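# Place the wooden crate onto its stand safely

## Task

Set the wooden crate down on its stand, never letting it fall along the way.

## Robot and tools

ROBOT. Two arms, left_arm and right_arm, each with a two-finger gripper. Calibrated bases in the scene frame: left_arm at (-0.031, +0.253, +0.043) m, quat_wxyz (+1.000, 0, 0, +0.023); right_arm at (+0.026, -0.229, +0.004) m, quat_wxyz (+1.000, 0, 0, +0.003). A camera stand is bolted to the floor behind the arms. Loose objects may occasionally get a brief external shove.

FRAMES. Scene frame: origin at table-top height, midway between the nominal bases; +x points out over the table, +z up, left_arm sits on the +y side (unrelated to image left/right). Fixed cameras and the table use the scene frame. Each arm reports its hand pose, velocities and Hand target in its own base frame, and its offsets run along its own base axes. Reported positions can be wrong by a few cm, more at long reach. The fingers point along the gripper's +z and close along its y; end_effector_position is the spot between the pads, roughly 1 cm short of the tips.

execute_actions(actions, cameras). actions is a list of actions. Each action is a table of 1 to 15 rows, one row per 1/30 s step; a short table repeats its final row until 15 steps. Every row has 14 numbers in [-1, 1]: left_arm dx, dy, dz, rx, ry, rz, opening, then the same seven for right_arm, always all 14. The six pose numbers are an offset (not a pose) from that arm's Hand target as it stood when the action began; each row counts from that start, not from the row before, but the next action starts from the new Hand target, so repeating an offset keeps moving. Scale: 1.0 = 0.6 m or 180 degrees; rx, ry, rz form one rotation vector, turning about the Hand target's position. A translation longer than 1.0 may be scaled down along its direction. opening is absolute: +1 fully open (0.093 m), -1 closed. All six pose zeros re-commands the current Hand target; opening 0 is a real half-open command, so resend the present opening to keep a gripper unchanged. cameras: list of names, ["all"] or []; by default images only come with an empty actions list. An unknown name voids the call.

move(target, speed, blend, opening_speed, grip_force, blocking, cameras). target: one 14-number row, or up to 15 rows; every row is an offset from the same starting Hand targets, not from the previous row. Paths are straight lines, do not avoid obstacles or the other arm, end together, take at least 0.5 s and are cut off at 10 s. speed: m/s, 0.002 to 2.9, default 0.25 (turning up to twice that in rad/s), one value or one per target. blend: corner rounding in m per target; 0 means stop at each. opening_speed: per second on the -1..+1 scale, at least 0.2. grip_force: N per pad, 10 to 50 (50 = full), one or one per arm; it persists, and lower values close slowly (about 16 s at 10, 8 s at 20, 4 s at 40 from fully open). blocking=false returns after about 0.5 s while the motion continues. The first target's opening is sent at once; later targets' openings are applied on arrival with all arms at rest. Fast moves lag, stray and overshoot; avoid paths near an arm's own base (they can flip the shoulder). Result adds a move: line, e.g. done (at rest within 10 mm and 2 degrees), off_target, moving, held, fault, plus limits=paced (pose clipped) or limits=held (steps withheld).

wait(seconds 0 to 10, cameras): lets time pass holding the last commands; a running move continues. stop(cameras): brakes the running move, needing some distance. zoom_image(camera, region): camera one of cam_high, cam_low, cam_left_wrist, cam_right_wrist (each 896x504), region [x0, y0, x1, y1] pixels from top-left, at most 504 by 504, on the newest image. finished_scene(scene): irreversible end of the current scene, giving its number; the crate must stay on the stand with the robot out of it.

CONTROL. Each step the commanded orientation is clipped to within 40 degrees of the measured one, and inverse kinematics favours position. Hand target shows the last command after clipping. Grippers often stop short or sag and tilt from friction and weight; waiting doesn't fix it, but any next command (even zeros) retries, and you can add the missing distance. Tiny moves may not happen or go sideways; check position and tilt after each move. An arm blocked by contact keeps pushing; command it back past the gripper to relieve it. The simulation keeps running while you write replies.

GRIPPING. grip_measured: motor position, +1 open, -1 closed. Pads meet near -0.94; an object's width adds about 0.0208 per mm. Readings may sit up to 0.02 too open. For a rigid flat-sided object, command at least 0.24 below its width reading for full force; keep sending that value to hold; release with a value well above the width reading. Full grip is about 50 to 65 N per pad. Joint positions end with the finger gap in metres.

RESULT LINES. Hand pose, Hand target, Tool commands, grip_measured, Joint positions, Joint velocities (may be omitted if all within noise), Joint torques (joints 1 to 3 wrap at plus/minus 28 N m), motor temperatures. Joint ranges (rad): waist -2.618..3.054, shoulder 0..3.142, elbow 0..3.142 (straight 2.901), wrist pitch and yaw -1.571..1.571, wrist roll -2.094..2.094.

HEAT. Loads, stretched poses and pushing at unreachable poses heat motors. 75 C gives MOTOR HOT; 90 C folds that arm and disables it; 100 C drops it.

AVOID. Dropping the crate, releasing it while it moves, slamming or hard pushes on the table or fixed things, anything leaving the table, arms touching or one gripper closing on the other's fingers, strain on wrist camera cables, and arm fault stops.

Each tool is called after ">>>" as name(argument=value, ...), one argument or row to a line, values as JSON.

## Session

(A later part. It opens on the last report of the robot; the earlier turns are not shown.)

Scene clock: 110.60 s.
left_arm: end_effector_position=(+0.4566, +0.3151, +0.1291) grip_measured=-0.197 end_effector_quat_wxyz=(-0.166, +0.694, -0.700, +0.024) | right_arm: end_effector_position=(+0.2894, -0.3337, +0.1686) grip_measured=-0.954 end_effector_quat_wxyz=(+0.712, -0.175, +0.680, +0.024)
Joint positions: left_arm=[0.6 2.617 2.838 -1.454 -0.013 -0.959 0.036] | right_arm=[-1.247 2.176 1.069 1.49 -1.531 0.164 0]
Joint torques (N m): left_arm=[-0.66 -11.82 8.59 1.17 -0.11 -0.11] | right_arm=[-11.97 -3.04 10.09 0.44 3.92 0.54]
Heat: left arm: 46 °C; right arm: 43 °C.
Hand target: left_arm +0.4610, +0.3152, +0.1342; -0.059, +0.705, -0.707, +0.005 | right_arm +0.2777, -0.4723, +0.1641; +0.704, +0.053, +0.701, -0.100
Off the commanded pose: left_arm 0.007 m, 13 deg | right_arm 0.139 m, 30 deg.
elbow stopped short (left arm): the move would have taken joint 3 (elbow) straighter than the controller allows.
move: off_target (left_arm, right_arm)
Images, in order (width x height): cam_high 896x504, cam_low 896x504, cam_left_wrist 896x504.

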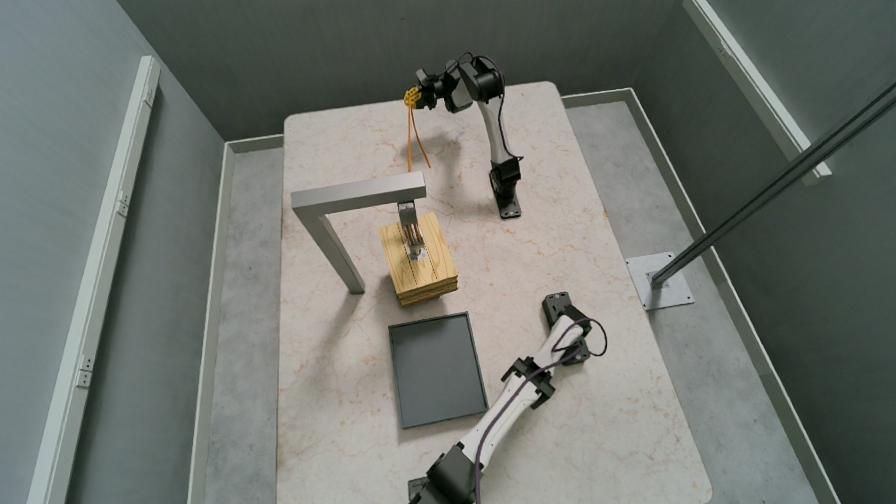

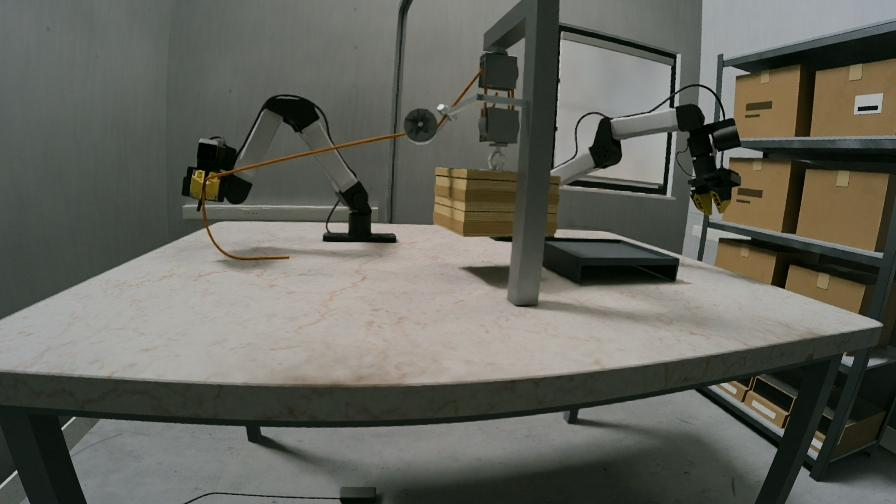

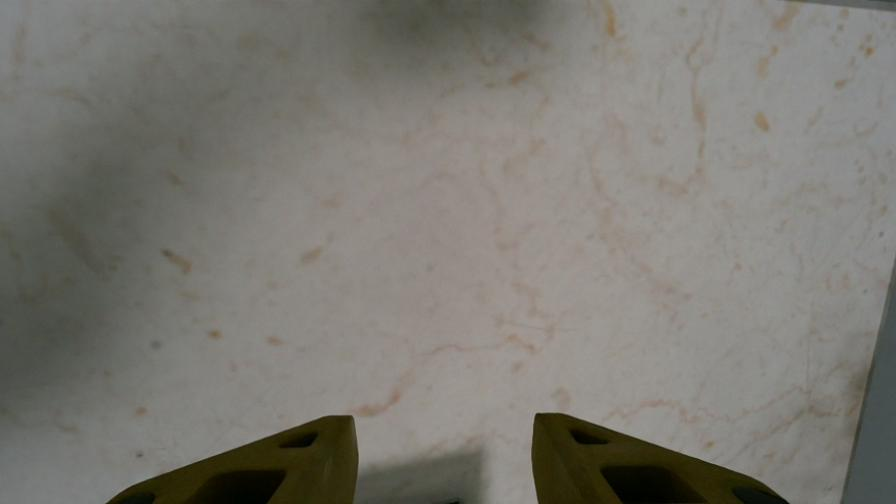

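>>> move(
  target=[-0.1,-0.0,-0.12,0,0,0,1,0,0,0,0,0,0,-1],
  cameras=["cam_low","cam_high","cam_left_wrist"],
  speed=0.2,
)

Scene clock: 114.57 s.
left_arm: end_effector_position=(+0.3946, +0.3105, +0.0352) grip_measured=+1.000 end_effector_quat_wxyz=(-0.024, +0.708, -0.706, -0.002) | right_arm: end_effector_position=(+0.2894, -0.3337, +0.1686) grip_measured=-0.954 end_effector_quat_wxyz=(+0.712, -0.175, +0.680, +0.024)
Joint positions: left_arm=[0.664 2.55 2.376 -1.35 -0.009 -0.91 0.093] | right_arm=[-1.247 2.176 1.069 1.49 -1.531 0.164 0]
Joint torques (N m): left_arm=[-0.05 -17.26 6.13 0.76 -0.03 0.1] | right_arm=[-11.96 -3.03 10.09 0.44 3.92 0.54]
Heat: left arm: 46 °C; right arm: 44 °C.
Hand target: left_arm +0.4011, +0.3150, +0.0622; -0.059, +0.704, -0.707, +0.005 | right_arm +0.2777, -0.4723, +0.1641; +0.704, +0.053, +0.701, -0.100
Off the commanded pose: left_arm 0.028 m, 4 deg | right_arm 0.139 m, 30 deg.
move: off_target (left_arm, right_arm)
Images, in order (width x height): cam_high 896x504, cam_low 896x504, cam_left_wrist 896x504.

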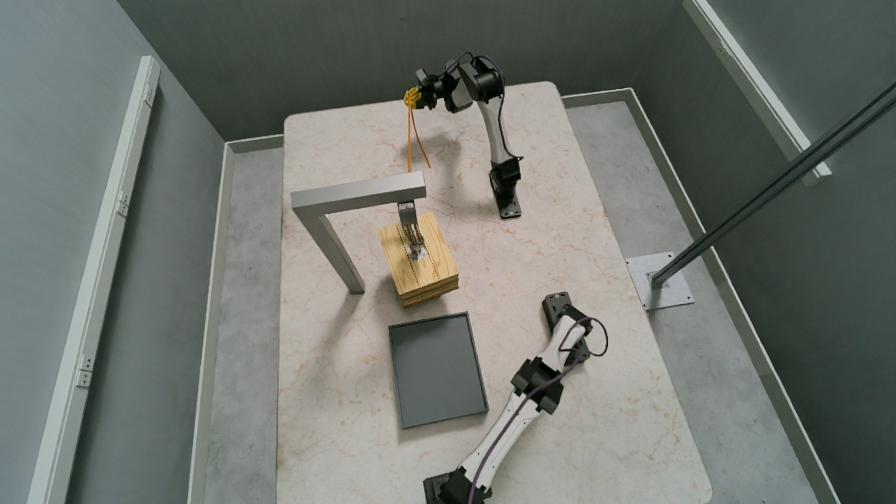

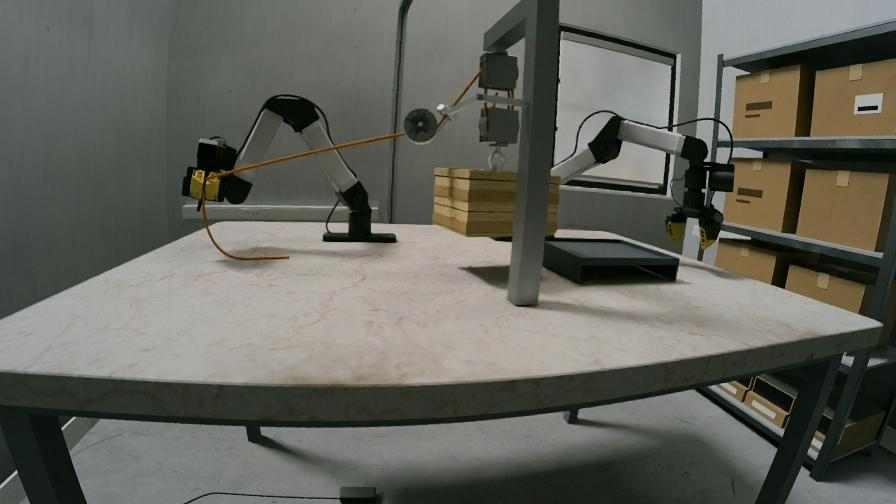

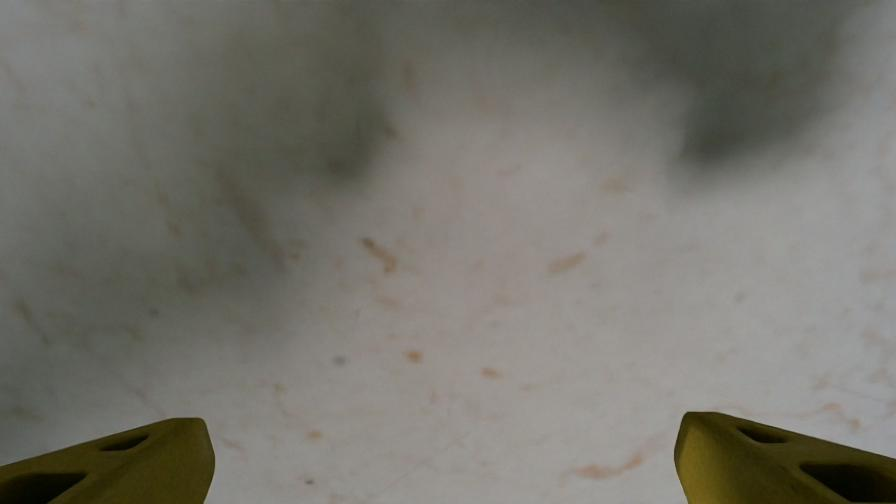

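>>> move(
  target=[-0.0,-0.05,-0.075,0,0,0,1,0,0,0,0,0,0,-1],
  cameras=["cam_low","cam_left_wrist"],
  speed=0.15,
)

>>> zoom_image(
  camera="cam_low",
  region=[500, 120, 820, 320],
)

Scene clock: 117.97 s.
left_arm: end_effector_position=(+0.3924, +0.2793, -0.0076) grip_measured=+1.000 end_effector_quat_wxyz=(-0.024, +0.702, -0.711, +0.000) | right_arm: end_effector_position=(+0.2894, -0.3337, +0.1686) grip_measured=-0.954 end_effector_quat_wxyz=(+0.712, -0.175, +0.680, +0.024)
Joint positions: left_arm=[0.616 2.445 2.012 -1.09 -0.009 -0.943 0.093] | right_arm=[-1.247 2.176 1.069 1.49 -1.531 0.164 0]
Joint torques (N m): left_arm=[-0.2 -16.54 6.26 0.77 -0.11 -0.13] | right_arm=[-11.97 -3.04 10.09 0.44 3.92 0.54]
Motor temperatures (°C): left_arm=[28 39 46 39 26 28 27] | right_arm=[42 32 42 32 45 27 30]
Heat: left arm: 46 °C; right arm: 45 °C.
Hand target: left_arm +0.4010, +0.2852, +0.0173; -0.059, +0.705, -0.707, +0.005 | right_arm +0.2777, -0.4723, +0.1641; +0.704, +0.053, +0.701, -0.100
Off the commanded pose: left_arm 0.027 m, 4 deg | right_arm 0.139 m, 30 deg.
move: off_target (left_arm, right_arm)
Images, in order (width x height): cam_low 896x504, cam_left_wrist 896x504.

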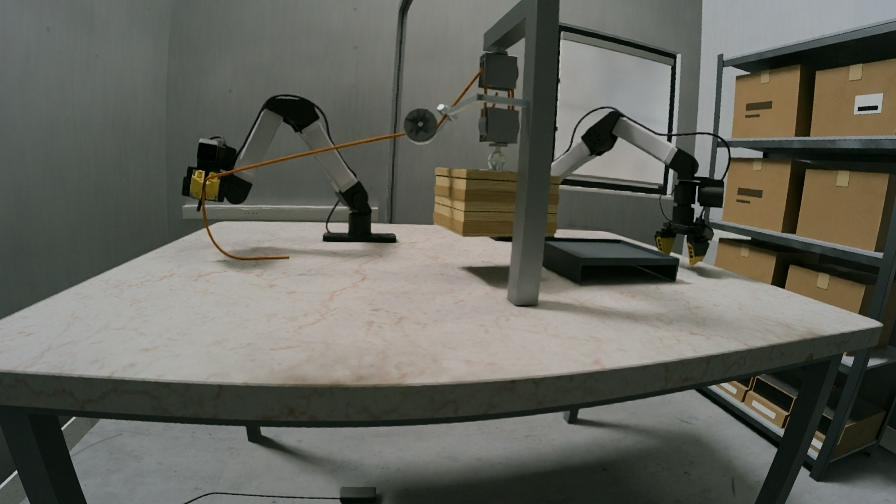

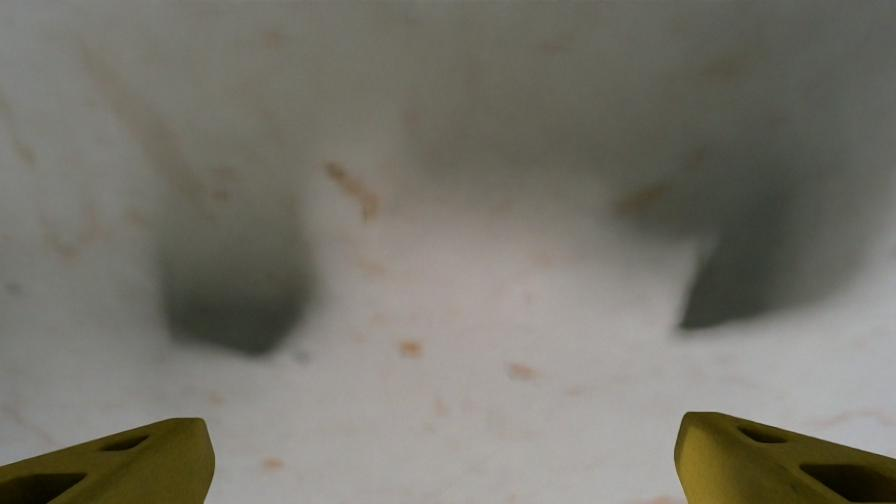

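Scaled by 1.575 from the camera's 896x504 image, which has a finer 1280x720 frame.

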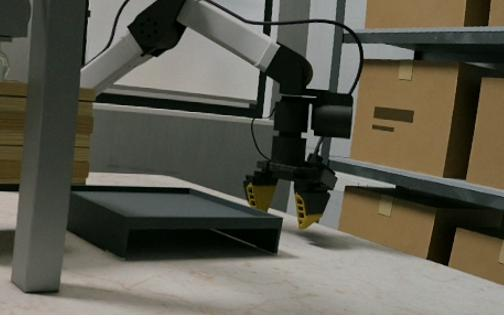

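>>> move(
  target=[-0.0,-0.04,-0.015,0,0,0,1,0,0,0,0,0,0,-1],
  cameras=["cam_low","cam_high"],
  speed=0.1,
)

>>> zoom_image(
  camera="cam_high",
  region=[360, 290, 580, 504],
)

>>> zoom_image(
  camera="cam_low",
  region=[500, 120, 820, 320],
)

Scene clock: 121.17 s.
left_arm: end_effector_position=(+0.3926, +0.2554, -0.0162) grip_measured=+1.000 end_effector_quat_wxyz=(-0.024, +0.703, -0.711, +0.001) | right_arm: end_effector_position=(+0.2894, -0.3337, +0.1686) grip_measured=-0.954 end_effector_quat_wxyz=(+0.712, -0.175, +0.680, +0.024)
Joint positions: left_arm=[0.574 2.394 1.885 -1.014 -0.009 -0.985 0.093] | right_arm=[-1.247 2.176 1.069 1.49 -1.531 0.164 0]
Joint torques (N m): left_arm=[-0.29 -16.28 5.97 0.76 -0.14 -0.09] | right_arm=[-11.96 -3.04 10.09 0.44 3.92 0.54]
Heat: left arm: 46 °C; right arm: 46 °C.
Hand target: left_arm +0.4011, +0.2611, +0.0083; -0.059, +0.705, -0.707, +0.005 | right_arm +0.2777, -0.4723, +0.1641; +0.704, +0.053, +0.701, -0.100
Off the commanded pose: left_arm 0.026 m, 4 deg | right_arm 0.139 m, 30 deg.
move: off_target (left_arm, right_arm)
Images, in order (width x height): cam_high 896x504, cam_low 896x504.

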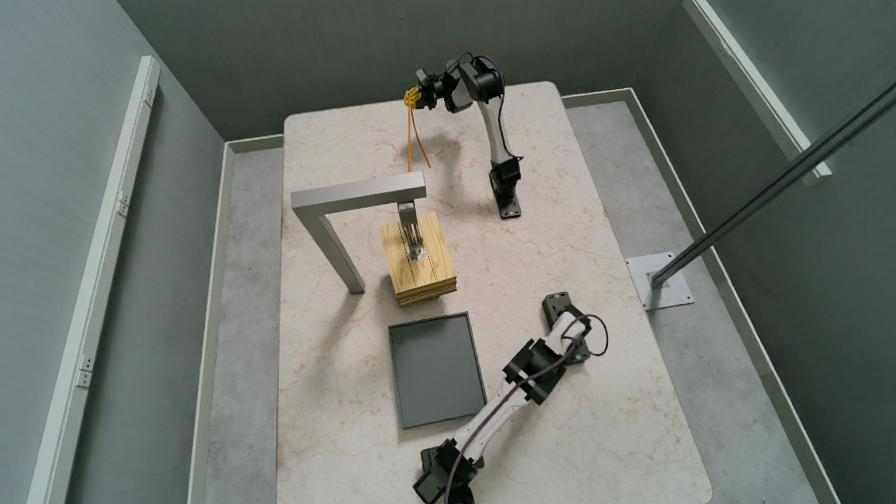

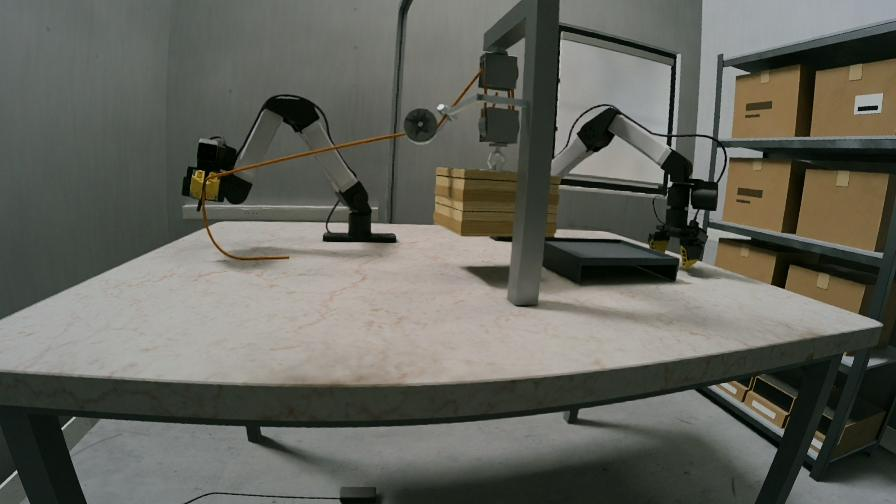

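Scaled by 2.291 from the camera's 896x504 image, which has a finer 1280x720 frame.

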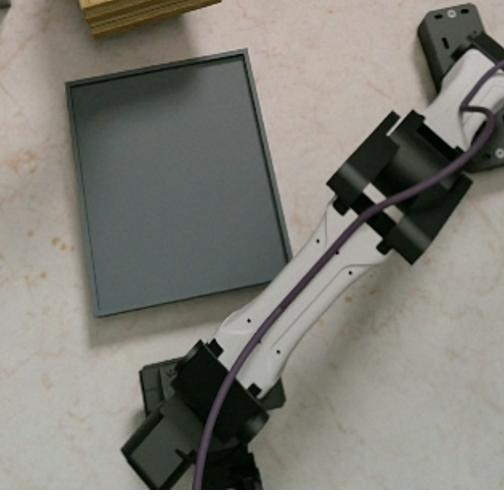

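Scaled by 1.575 from the camera's 896x504 image, which has a finer 1280x720 frame.

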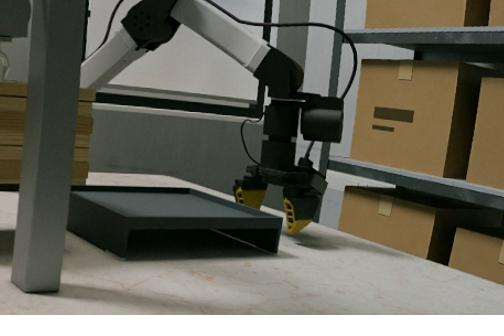

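>>> move(
  target=[-0.0,-0.12,0,0,0,0,1,0,0,0,0,0,0,-1],
  cameras=["cam_low","cam_high"],
  speed=0.1,
)

>>> zoom_image(
  camera="cam_high",
  region=[360, 290, 580, 504],
)

>>> zoom_image(
  camera="cam_low",
  region=[500, 120, 820, 320],
)

Scene clock: 124.03 s.
left_arm: end_effector_position=(+0.3917, +0.1870, -0.0120) grip_measured=+1.000 end_effector_quat_wxyz=(-0.027, +0.702, -0.712, -0.003) | right_arm: end_effector_position=(+0.2894, -0.3337, +0.1686) grip_measured=-0.954 end_effector_quat_wxyz=(+0.712, -0.175, +0.680, +0.024)
Joint positions: left_arm=[0.436 2.251 1.651 -0.922 -0.024 -1.121 0.093] | right_arm=[-1.247 2.176 1.069 1.49 -1.531 0.164 0]
Joint torques (N m): left_arm=[-0.76 -14.87 5.65 0.8 -0.15 -0.15] | right_arm=[-11.96 -3.04 10.09 0.44 3.92 0.54]
Heat: left arm: 46 °C; right arm: 47 °C.
Hand target: left_arm +0.4010, +0.1892, +0.0083; -0.059, +0.705, -0.707, +0.005 | right_arm +0.2777, -0.4723, +0.1641; +0.704, +0.053, +0.701, -0.100
Off the commanded pose: left_arm 0.022 m, 4 deg | right_arm 0.139 m, 30 deg.
move: off_target (left_arm, right_arm)
Images, in order (width x height): cam_high 896x504, cam_low 896x504.

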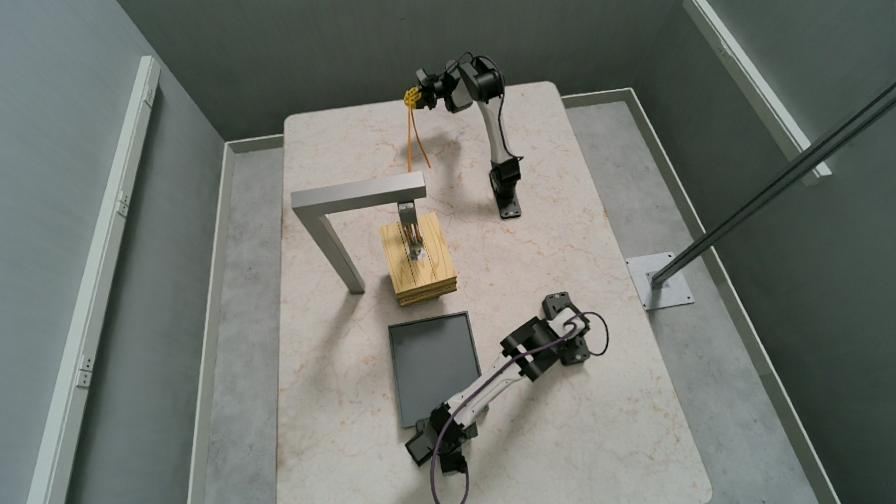

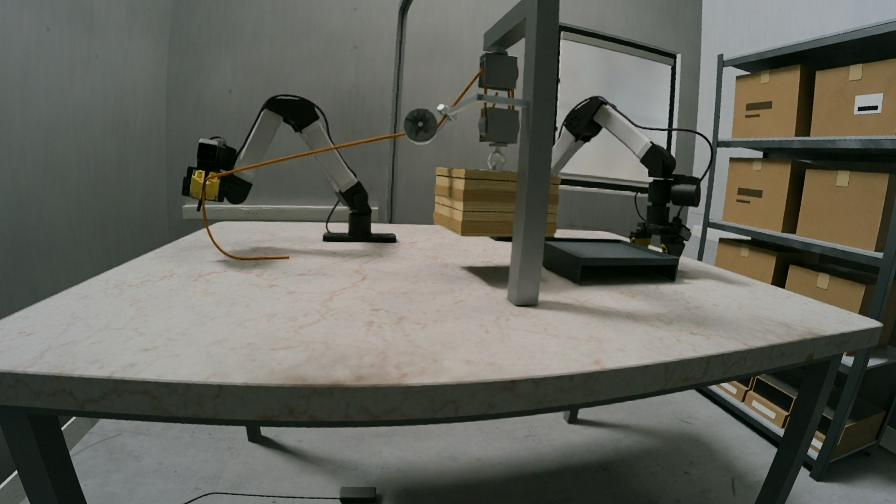

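Scaled by 2.291 from the camera's 896x504 image, which has a finer 1280x720 frame.

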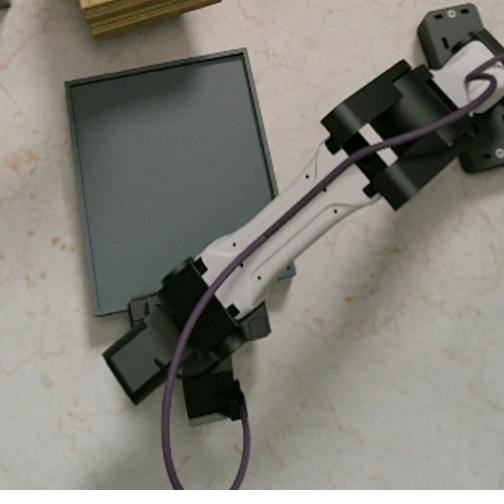

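Scaled by 1.575 from the camera's 896x504 image, which has a finer 1280x720 frame.

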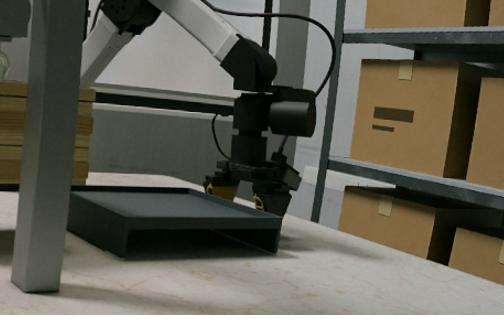

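>>> move(
  target=[-0.0,-0.12,0,0,0,0,1,0,0,0,0,0,0,-1],
  cameras=["cam_low","cam_high"],
  speed=0.1,
)

>>> zoom_image(
  camera="cam_high",
  region=[360, 290, 580, 504],
)

Scene clock: 126.43 s.
left_arm: end_effector_position=(+0.3931, +0.1205, -0.0098) grip_measured=+1.000 end_effector_quat_wxyz=(-0.038, +0.700, -0.713, -0.012) | right_arm: end_effector_position=(+0.2894, -0.3337, +0.1686) grip_measured=-0.954 end_effector_quat_wxyz=(+0.712, -0.175, +0.680, +0.024)
Joint positions: left_arm=[0.274 2.161 1.509 -0.866 -0.058 -1.277 0.093] | right_arm=[-1.247 2.176 1.069 1.49 -1.531 0.164 0]
Joint torques (N m): left_arm=[-0.95 -14 5.52 0.67 -0.03 -0.27] | right_arm=[-11.97 -3.04 10.09 0.44 3.92 0.54]
Motor temperatures (°C): left_arm=[28 44 46 38 26 28 27] | right_arm=[43 32 43 32 47 27 30]
Heat: left arm: 46 °C; right arm: 47 °C.
Hand target: left_arm +0.4011, +0.1172, +0.0083; -0.059, +0.705, -0.707, +0.005 | right_arm +0.2777, -0.4723, +0.1641; +0.704, +0.053, +0.701, -0.100
Off the commanded pose: left_arm 0.020 m, 3 deg | right_arm 0.139 m, 30 deg.
move: off_target (left_arm, right_arm)
Images, in order (width x height): cam_high 896x504, cam_low 896x504.

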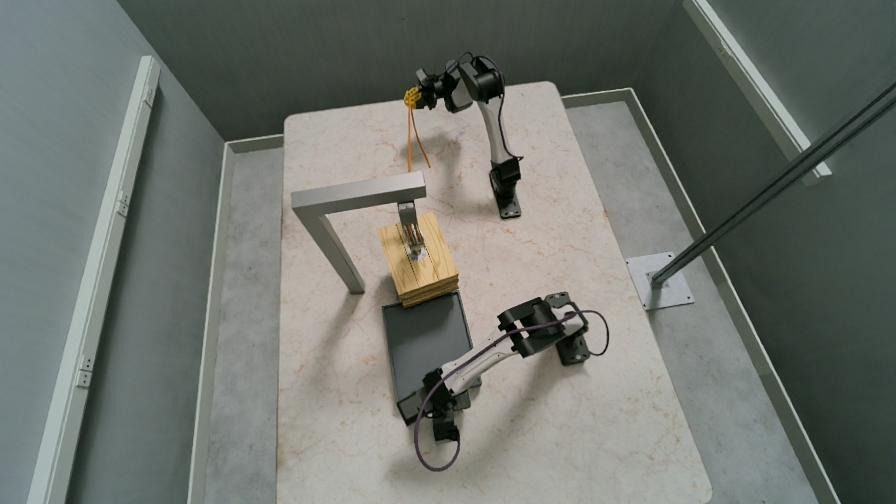

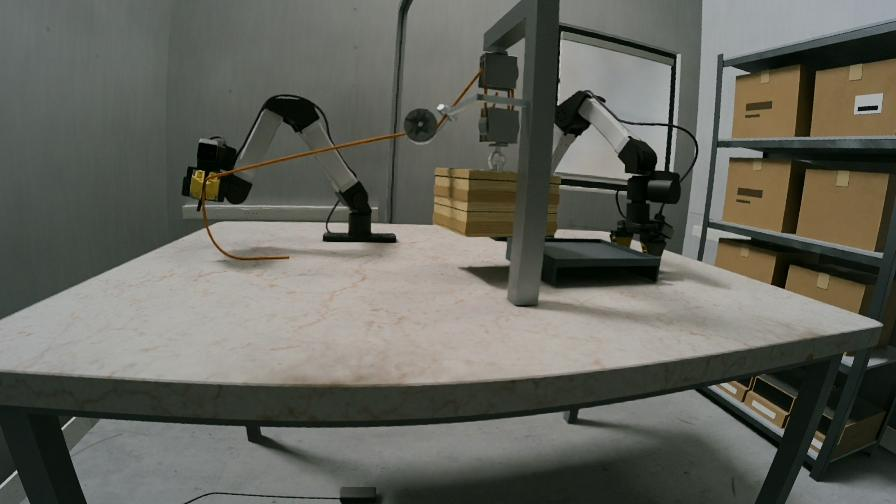

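Scaled by 2.291 from the camera's 896x504 image, which has a finer 1280x720 frame.

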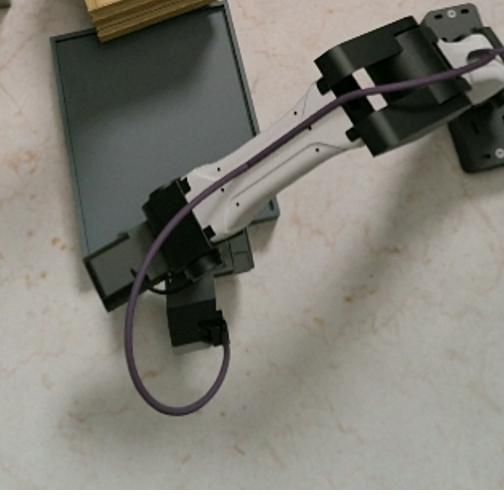

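>>> move(
  target=[-0.0,-0.17,0,0,0,0,1,0,0,0,0,0,0,-1],
  cameras=["cam_low","cam_high"],
  speed=0.1,
)

>>> zoom_image(
  camera="cam_high",
  region=[340, 190, 560, 434],
)

Scene clock: 130.57 s.
left_arm: end_effector_position=(+0.3954, +0.0205, -0.0086) grip_measured=+1.000 end_effector_quat_wxyz=(-0.046, +0.699, -0.713, -0.016) | right_arm: end_effector_position=(+0.2894, -0.3337, +0.1686) grip_measured=-0.954 end_effector_quat_wxyz=(+0.712, -0.175, +0.680, +0.024)
Joint positions: left_arm=[0.015 2.114 1.438 -0.851 -0.086 -1.534 0.093] | right_arm=[-1.247 2.176 1.069 1.49 -1.531 0.164 0]
Joint torques (N m): left_arm=[-0.88 -13.52 5.59 0.58 -0.03 -0.24] | right_arm=[-11.97 -3.04 10.09 0.44 3.92 0.54]
Heat: left arm: 45 °C; right arm: 48 °C.
Hand target: left_arm +0.4010, +0.0151, +0.0083; -0.059, +0.705, -0.707, +0.005 | right_arm +0.2777, -0.4723, +0.1641; +0.704, +0.053, +0.701, -0.100
Off the commanded pose: left_arm 0.019 m, 3 deg | right_arm 0.139 m, 30 deg.
move: off_target (left_arm, right_arm)
Images, in order (width x height): cam_high 896x504, cam_low 896x504.

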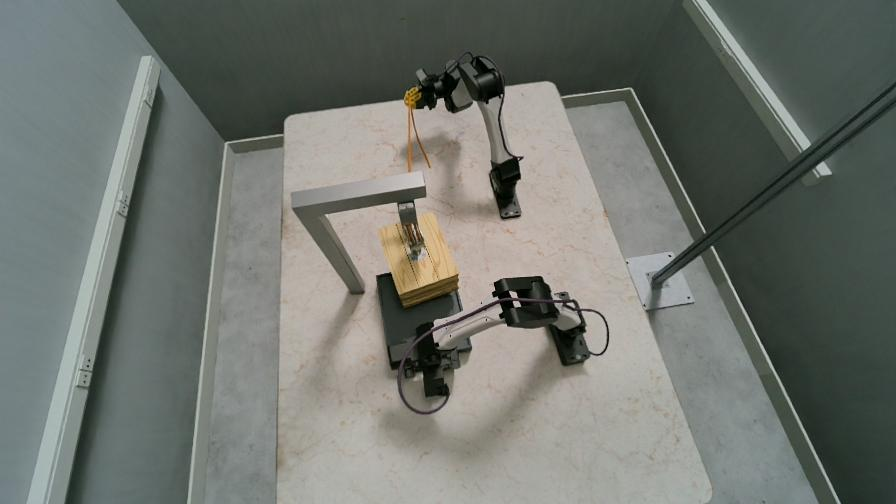

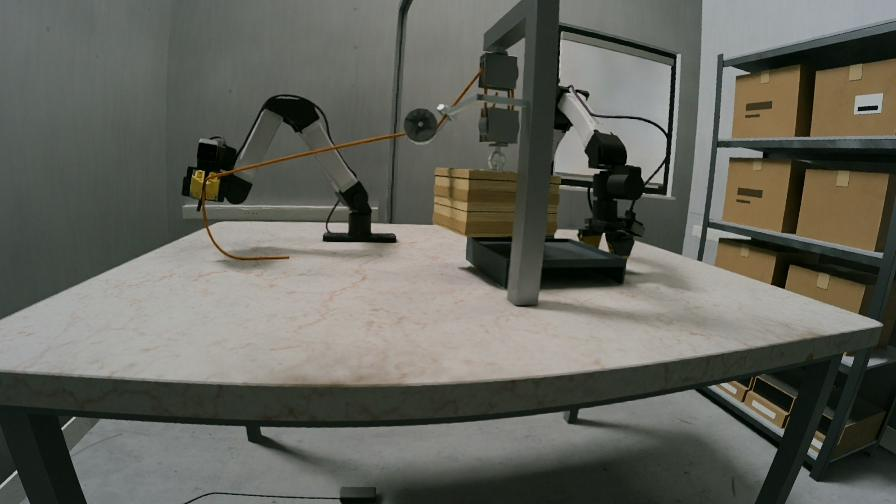

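Scaled by 2.066 from the camera's 896x504 image, which has a finer 1280x720 frame.

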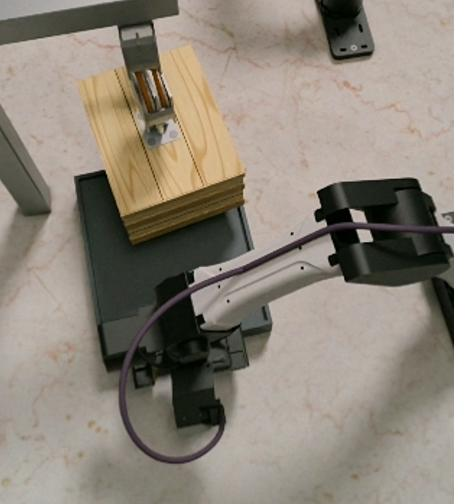

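>>> move(
  target=[
    [0,0.025,0,0,0,0,1,0,0,0,0,0,0,-1],
    [-0.06,0.025,0,0,0,0,1,0,0,0,0,0,0,-1],
    [-0.06,-0.1,0,0,0,0,1,0,0,0,0,0,0,-1],
  ],
  cameras=["cam_low","cam_high"],
  speed=0.1,
)

>>> zoom_image(
  camera="cam_high",
  region=[340, 190, 560, 434],
)

Scene clock: 136.53 s.
left_arm: end_effector_position=(+0.3564, -0.0374, -0.0044) grip_measured=+1.000 end_effector_quat_wxyz=(-0.053, +0.703, -0.709, -0.015) | right_arm: end_effector_position=(+0.2894, -0.3337, +0.1686) grip_measured=-0.954 end_effector_quat_wxyz=(+0.712, -0.175, +0.680, +0.024)
Joint positions: left_arm=[-0.154 1.983 1.254 -0.803 -0.104 -1.713 0.093] | right_arm=[-1.247 2.176 1.069 1.49 -1.531 0.164 0]
Joint torques (N m): left_arm=[-1.1 -10.21 7.72 0.41 0.01 -0.14] | right_arm=[-11.97 -3.04 10.07 0.44 3.92 0.54]
Heat: left arm: 46 °C; right arm: 50 °C.
Hand target: left_arm +0.3650, -0.0449, +0.0082; -0.059, +0.705, -0.707, +0.005 | right_arm +0.2777, -0.4723, +0.1641; +0.704, +0.053, +0.701, -0.100
Off the commanded pose: left_arm 0.017 m, 2 deg | right_arm 0.139 m, 30 deg.
move: off_target (left_arm, right_arm)
Images, in order (width x height): cam_high 896x504, cam_low 896x504.

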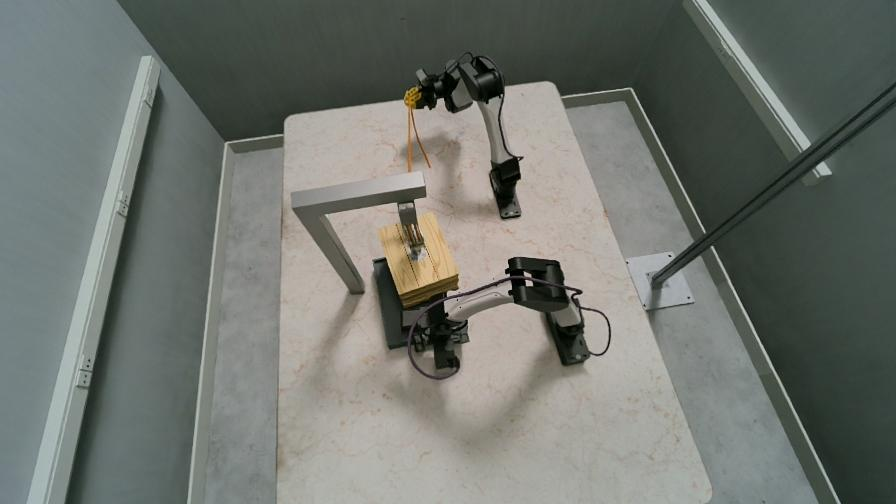

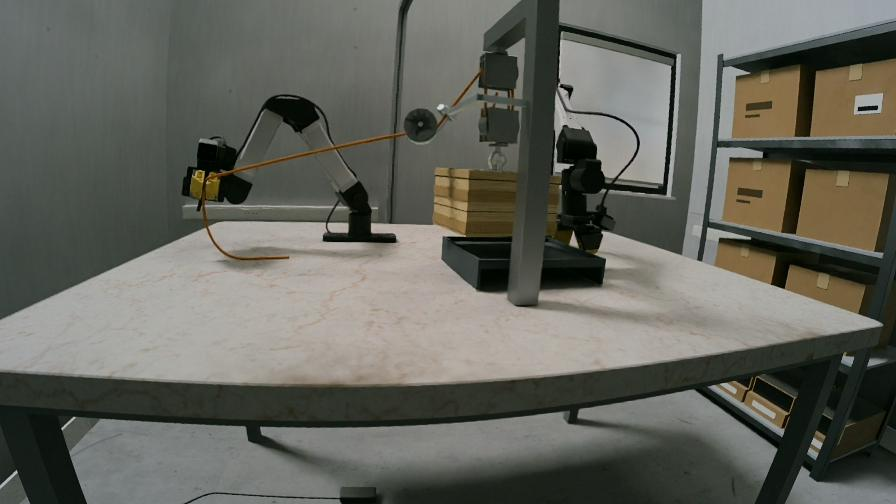

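Scaled by 2.066 from the camera's 896x504 image, which has a finer 1280x720 frame.

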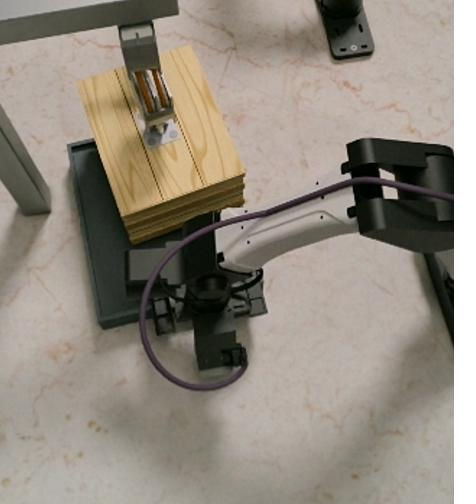

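>>> move(
  target=[
    [0,0.05,0,0,0,0,1,0,0,0,0,0,0,-1],
    [0,0.06,0.0,-0.19,0,0,1,0,0,0,0,0,0,-1],
  ],
  cameras=["cam_low","cam_high","cam_left_wrist"],
  speed=0.15,
)

>>> zoom_image(
  camera="cam_high",
  region=[340, 190, 560, 434],
)

Scene clock: 144.23 s.
left_arm: end_effector_position=(+0.3585, -0.0103, +0.0044) grip_measured=+1.000 end_effector_quat_wxyz=(+0.153, +0.694, -0.673, +0.206) | right_arm: end_effector_position=(+0.2894, -0.3337, +0.1686) grip_measured=-0.954 end_effector_quat_wxyz=(+0.712, -0.175, +0.680, +0.024)
Joint positions: left_arm=[0.206 2.026 1.262 -0.833 0.518 -1.388 0.093] | right_arm=[-1.247 2.176 1.069 1.49 -1.531 0.164 0]
Joint torques (N m): left_arm=[0.23 -7.73 7.76 0.28 0.37 0.09] | right_arm=[-11.96 -3.04 10.09 0.44 3.92 0.54]
Heat: left arm: 46 °C; right arm: 51 °C.
Hand target: left_arm +0.3650, -0.0089, +0.0083; +0.151, +0.691, -0.674, +0.213 | right_arm +0.2777, -0.4723, +0.1641; +0.704, +0.053, +0.701, -0.100
Off the commanded pose: left_arm 0.008 m, 1 deg | right_arm 0.139 m, 30 deg.
move: off_target (right_arm)
Images, in order (width x height): cam_high 896x504, cam_low 896x504, cam_left_wrist 896x504.

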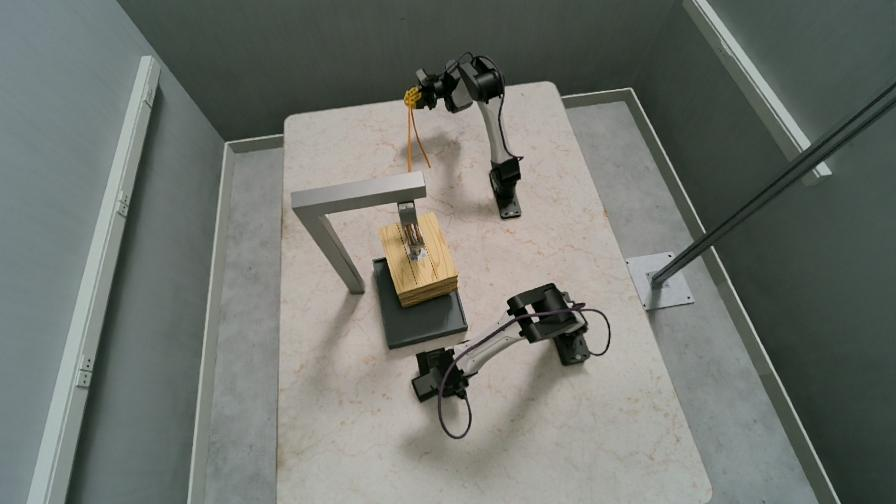

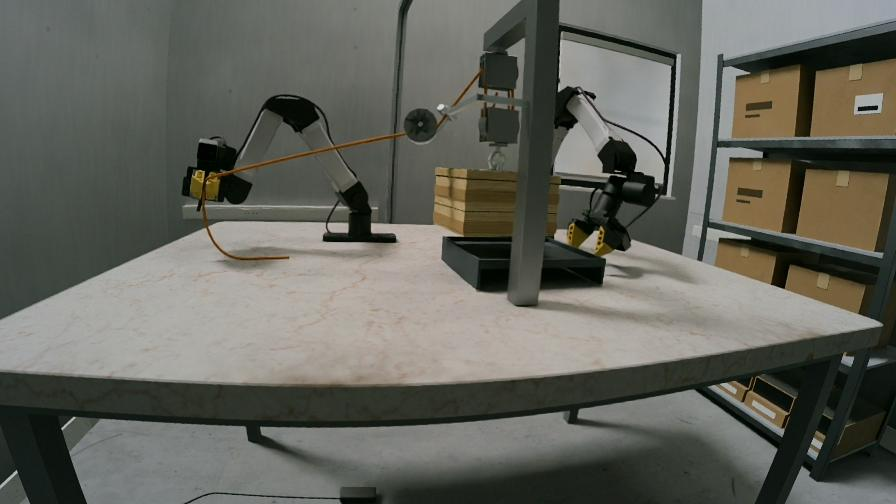

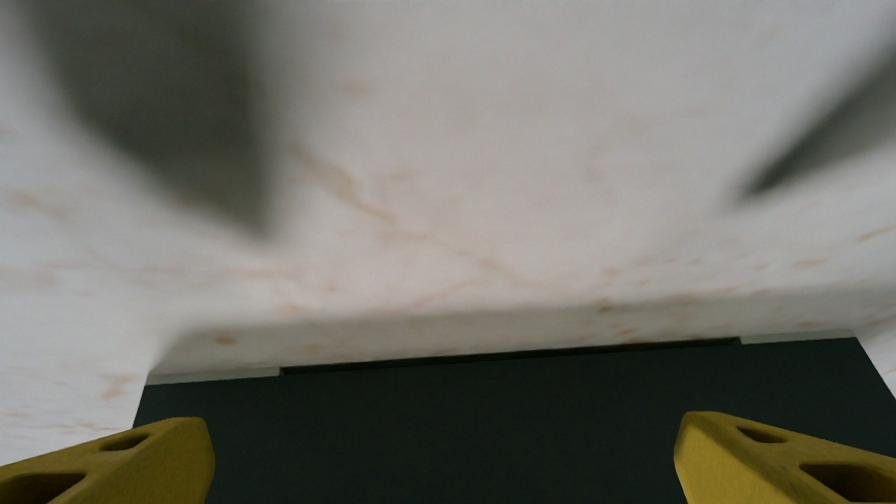

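Scaled by 2.066 from the camera's 896x504 image, which has a finer 1280x720 frame.

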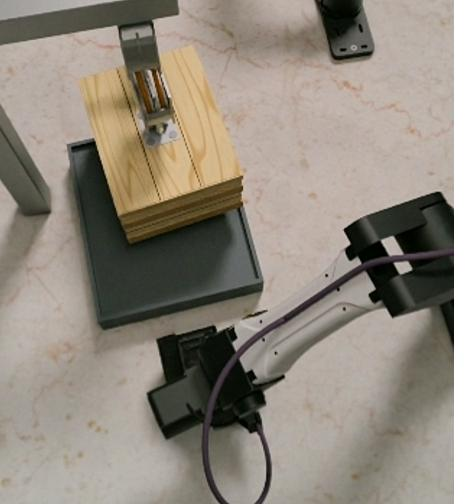

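>>> move(
  target=[
    [-0.08,0,0,0,0,0.044,1,0,0,0,0,0,0,-1],
    [-0.08,-0.15,0,0,0,0.044,1,0,0,0,0,0,0,-1],
  ],
  cameras=["cam_low","cam_high","cam_left_wrist"],
  speed=0.12,
)

>>> zoom_image(
  camera="cam_high",
  region=[340, 190, 560, 434],
)

Scene clock: 150.20 s.
left_arm: end_effector_position=(+0.3122, -0.0953, -0.0014) grip_measured=+1.000 end_effector_quat_wxyz=(+0.144, +0.740, -0.624, +0.205) | right_arm: end_effector_position=(+0.2894, -0.3337, +0.1686) grip_measured=-0.954 end_effector_quat_wxyz=(+0.712, -0.175, +0.680, +0.024)
Joint positions: left_arm=[-0.056 1.792 0.904 -0.512 0.479 -1.839 0.093] | right_arm=[-1.247 2.176 1.069 1.49 -1.531 0.164 0]
Joint torques (N m): left_arm=[-0.73 -9.42 5.15 0.98 0.3 -0.11] | right_arm=[-11.96 -3.04 10.09 0.44 3.92 0.54]
Motor temperatures (°C): left_arm=[28 45 45 37 26 28 27] | right_arm=[47 32 45 31 52 27 30]
Heat: left arm: 45 °C; right arm: 52 °C.
Hand target: left_arm +0.3170, -0.0989, +0.0083; +0.136, +0.736, -0.625, +0.223 | right_arm +0.2777, -0.4723, +0.1641; +0.704, +0.053, +0.701, -0.100
Off the commanded pose: left_arm 0.011 m, 2 deg | right_arm 0.139 m, 30 deg.
move: off_target (left_arm, right_arm)
Images, in order (width x height): cam_high 896x504, cam_low 896x504, cam_left_wrist 896x504.

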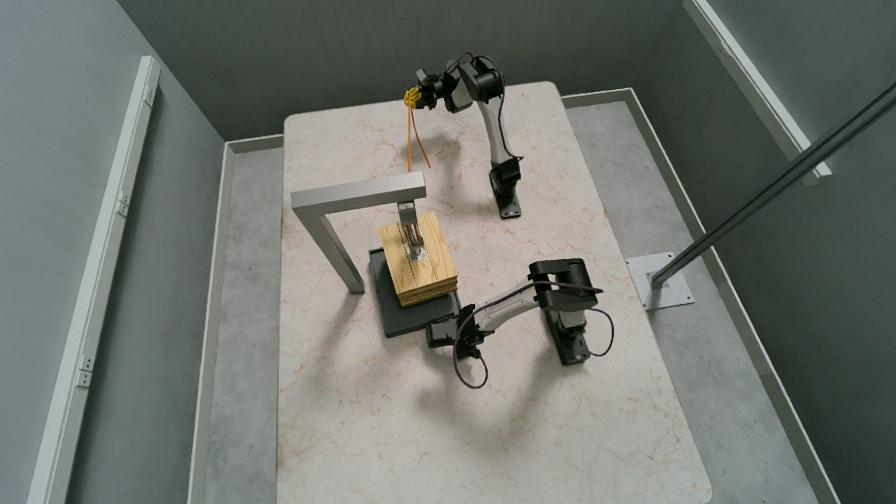

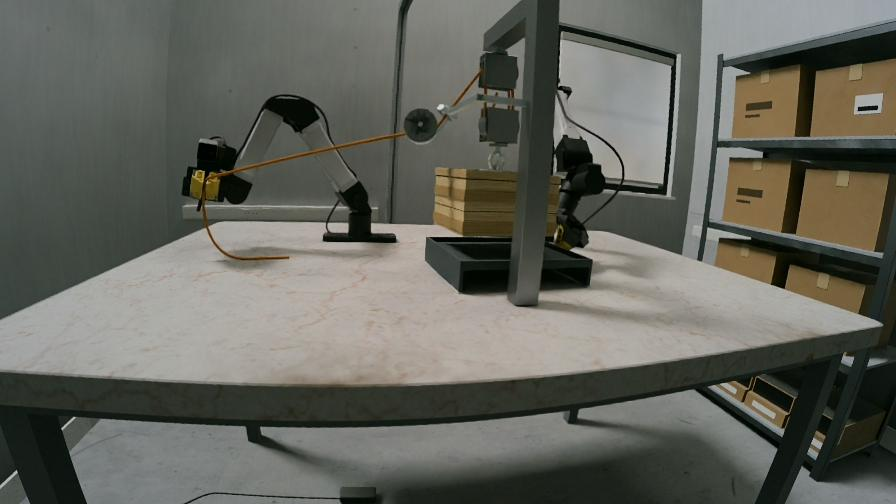

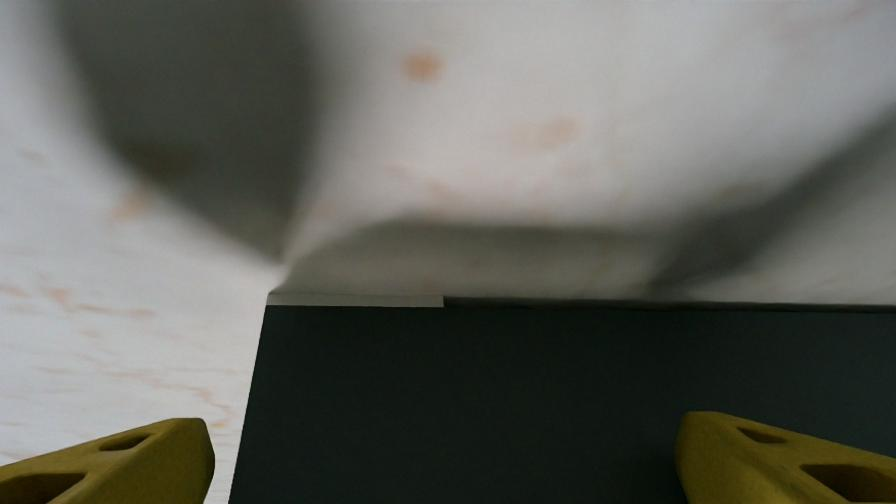

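Scaled by 2.066 from the camera's 896x504 image, which has a finer 1280x720 frame.

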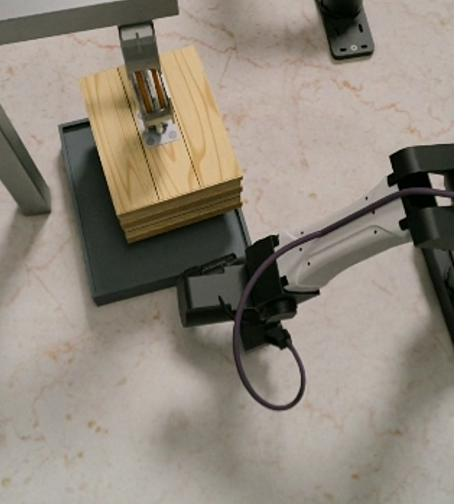

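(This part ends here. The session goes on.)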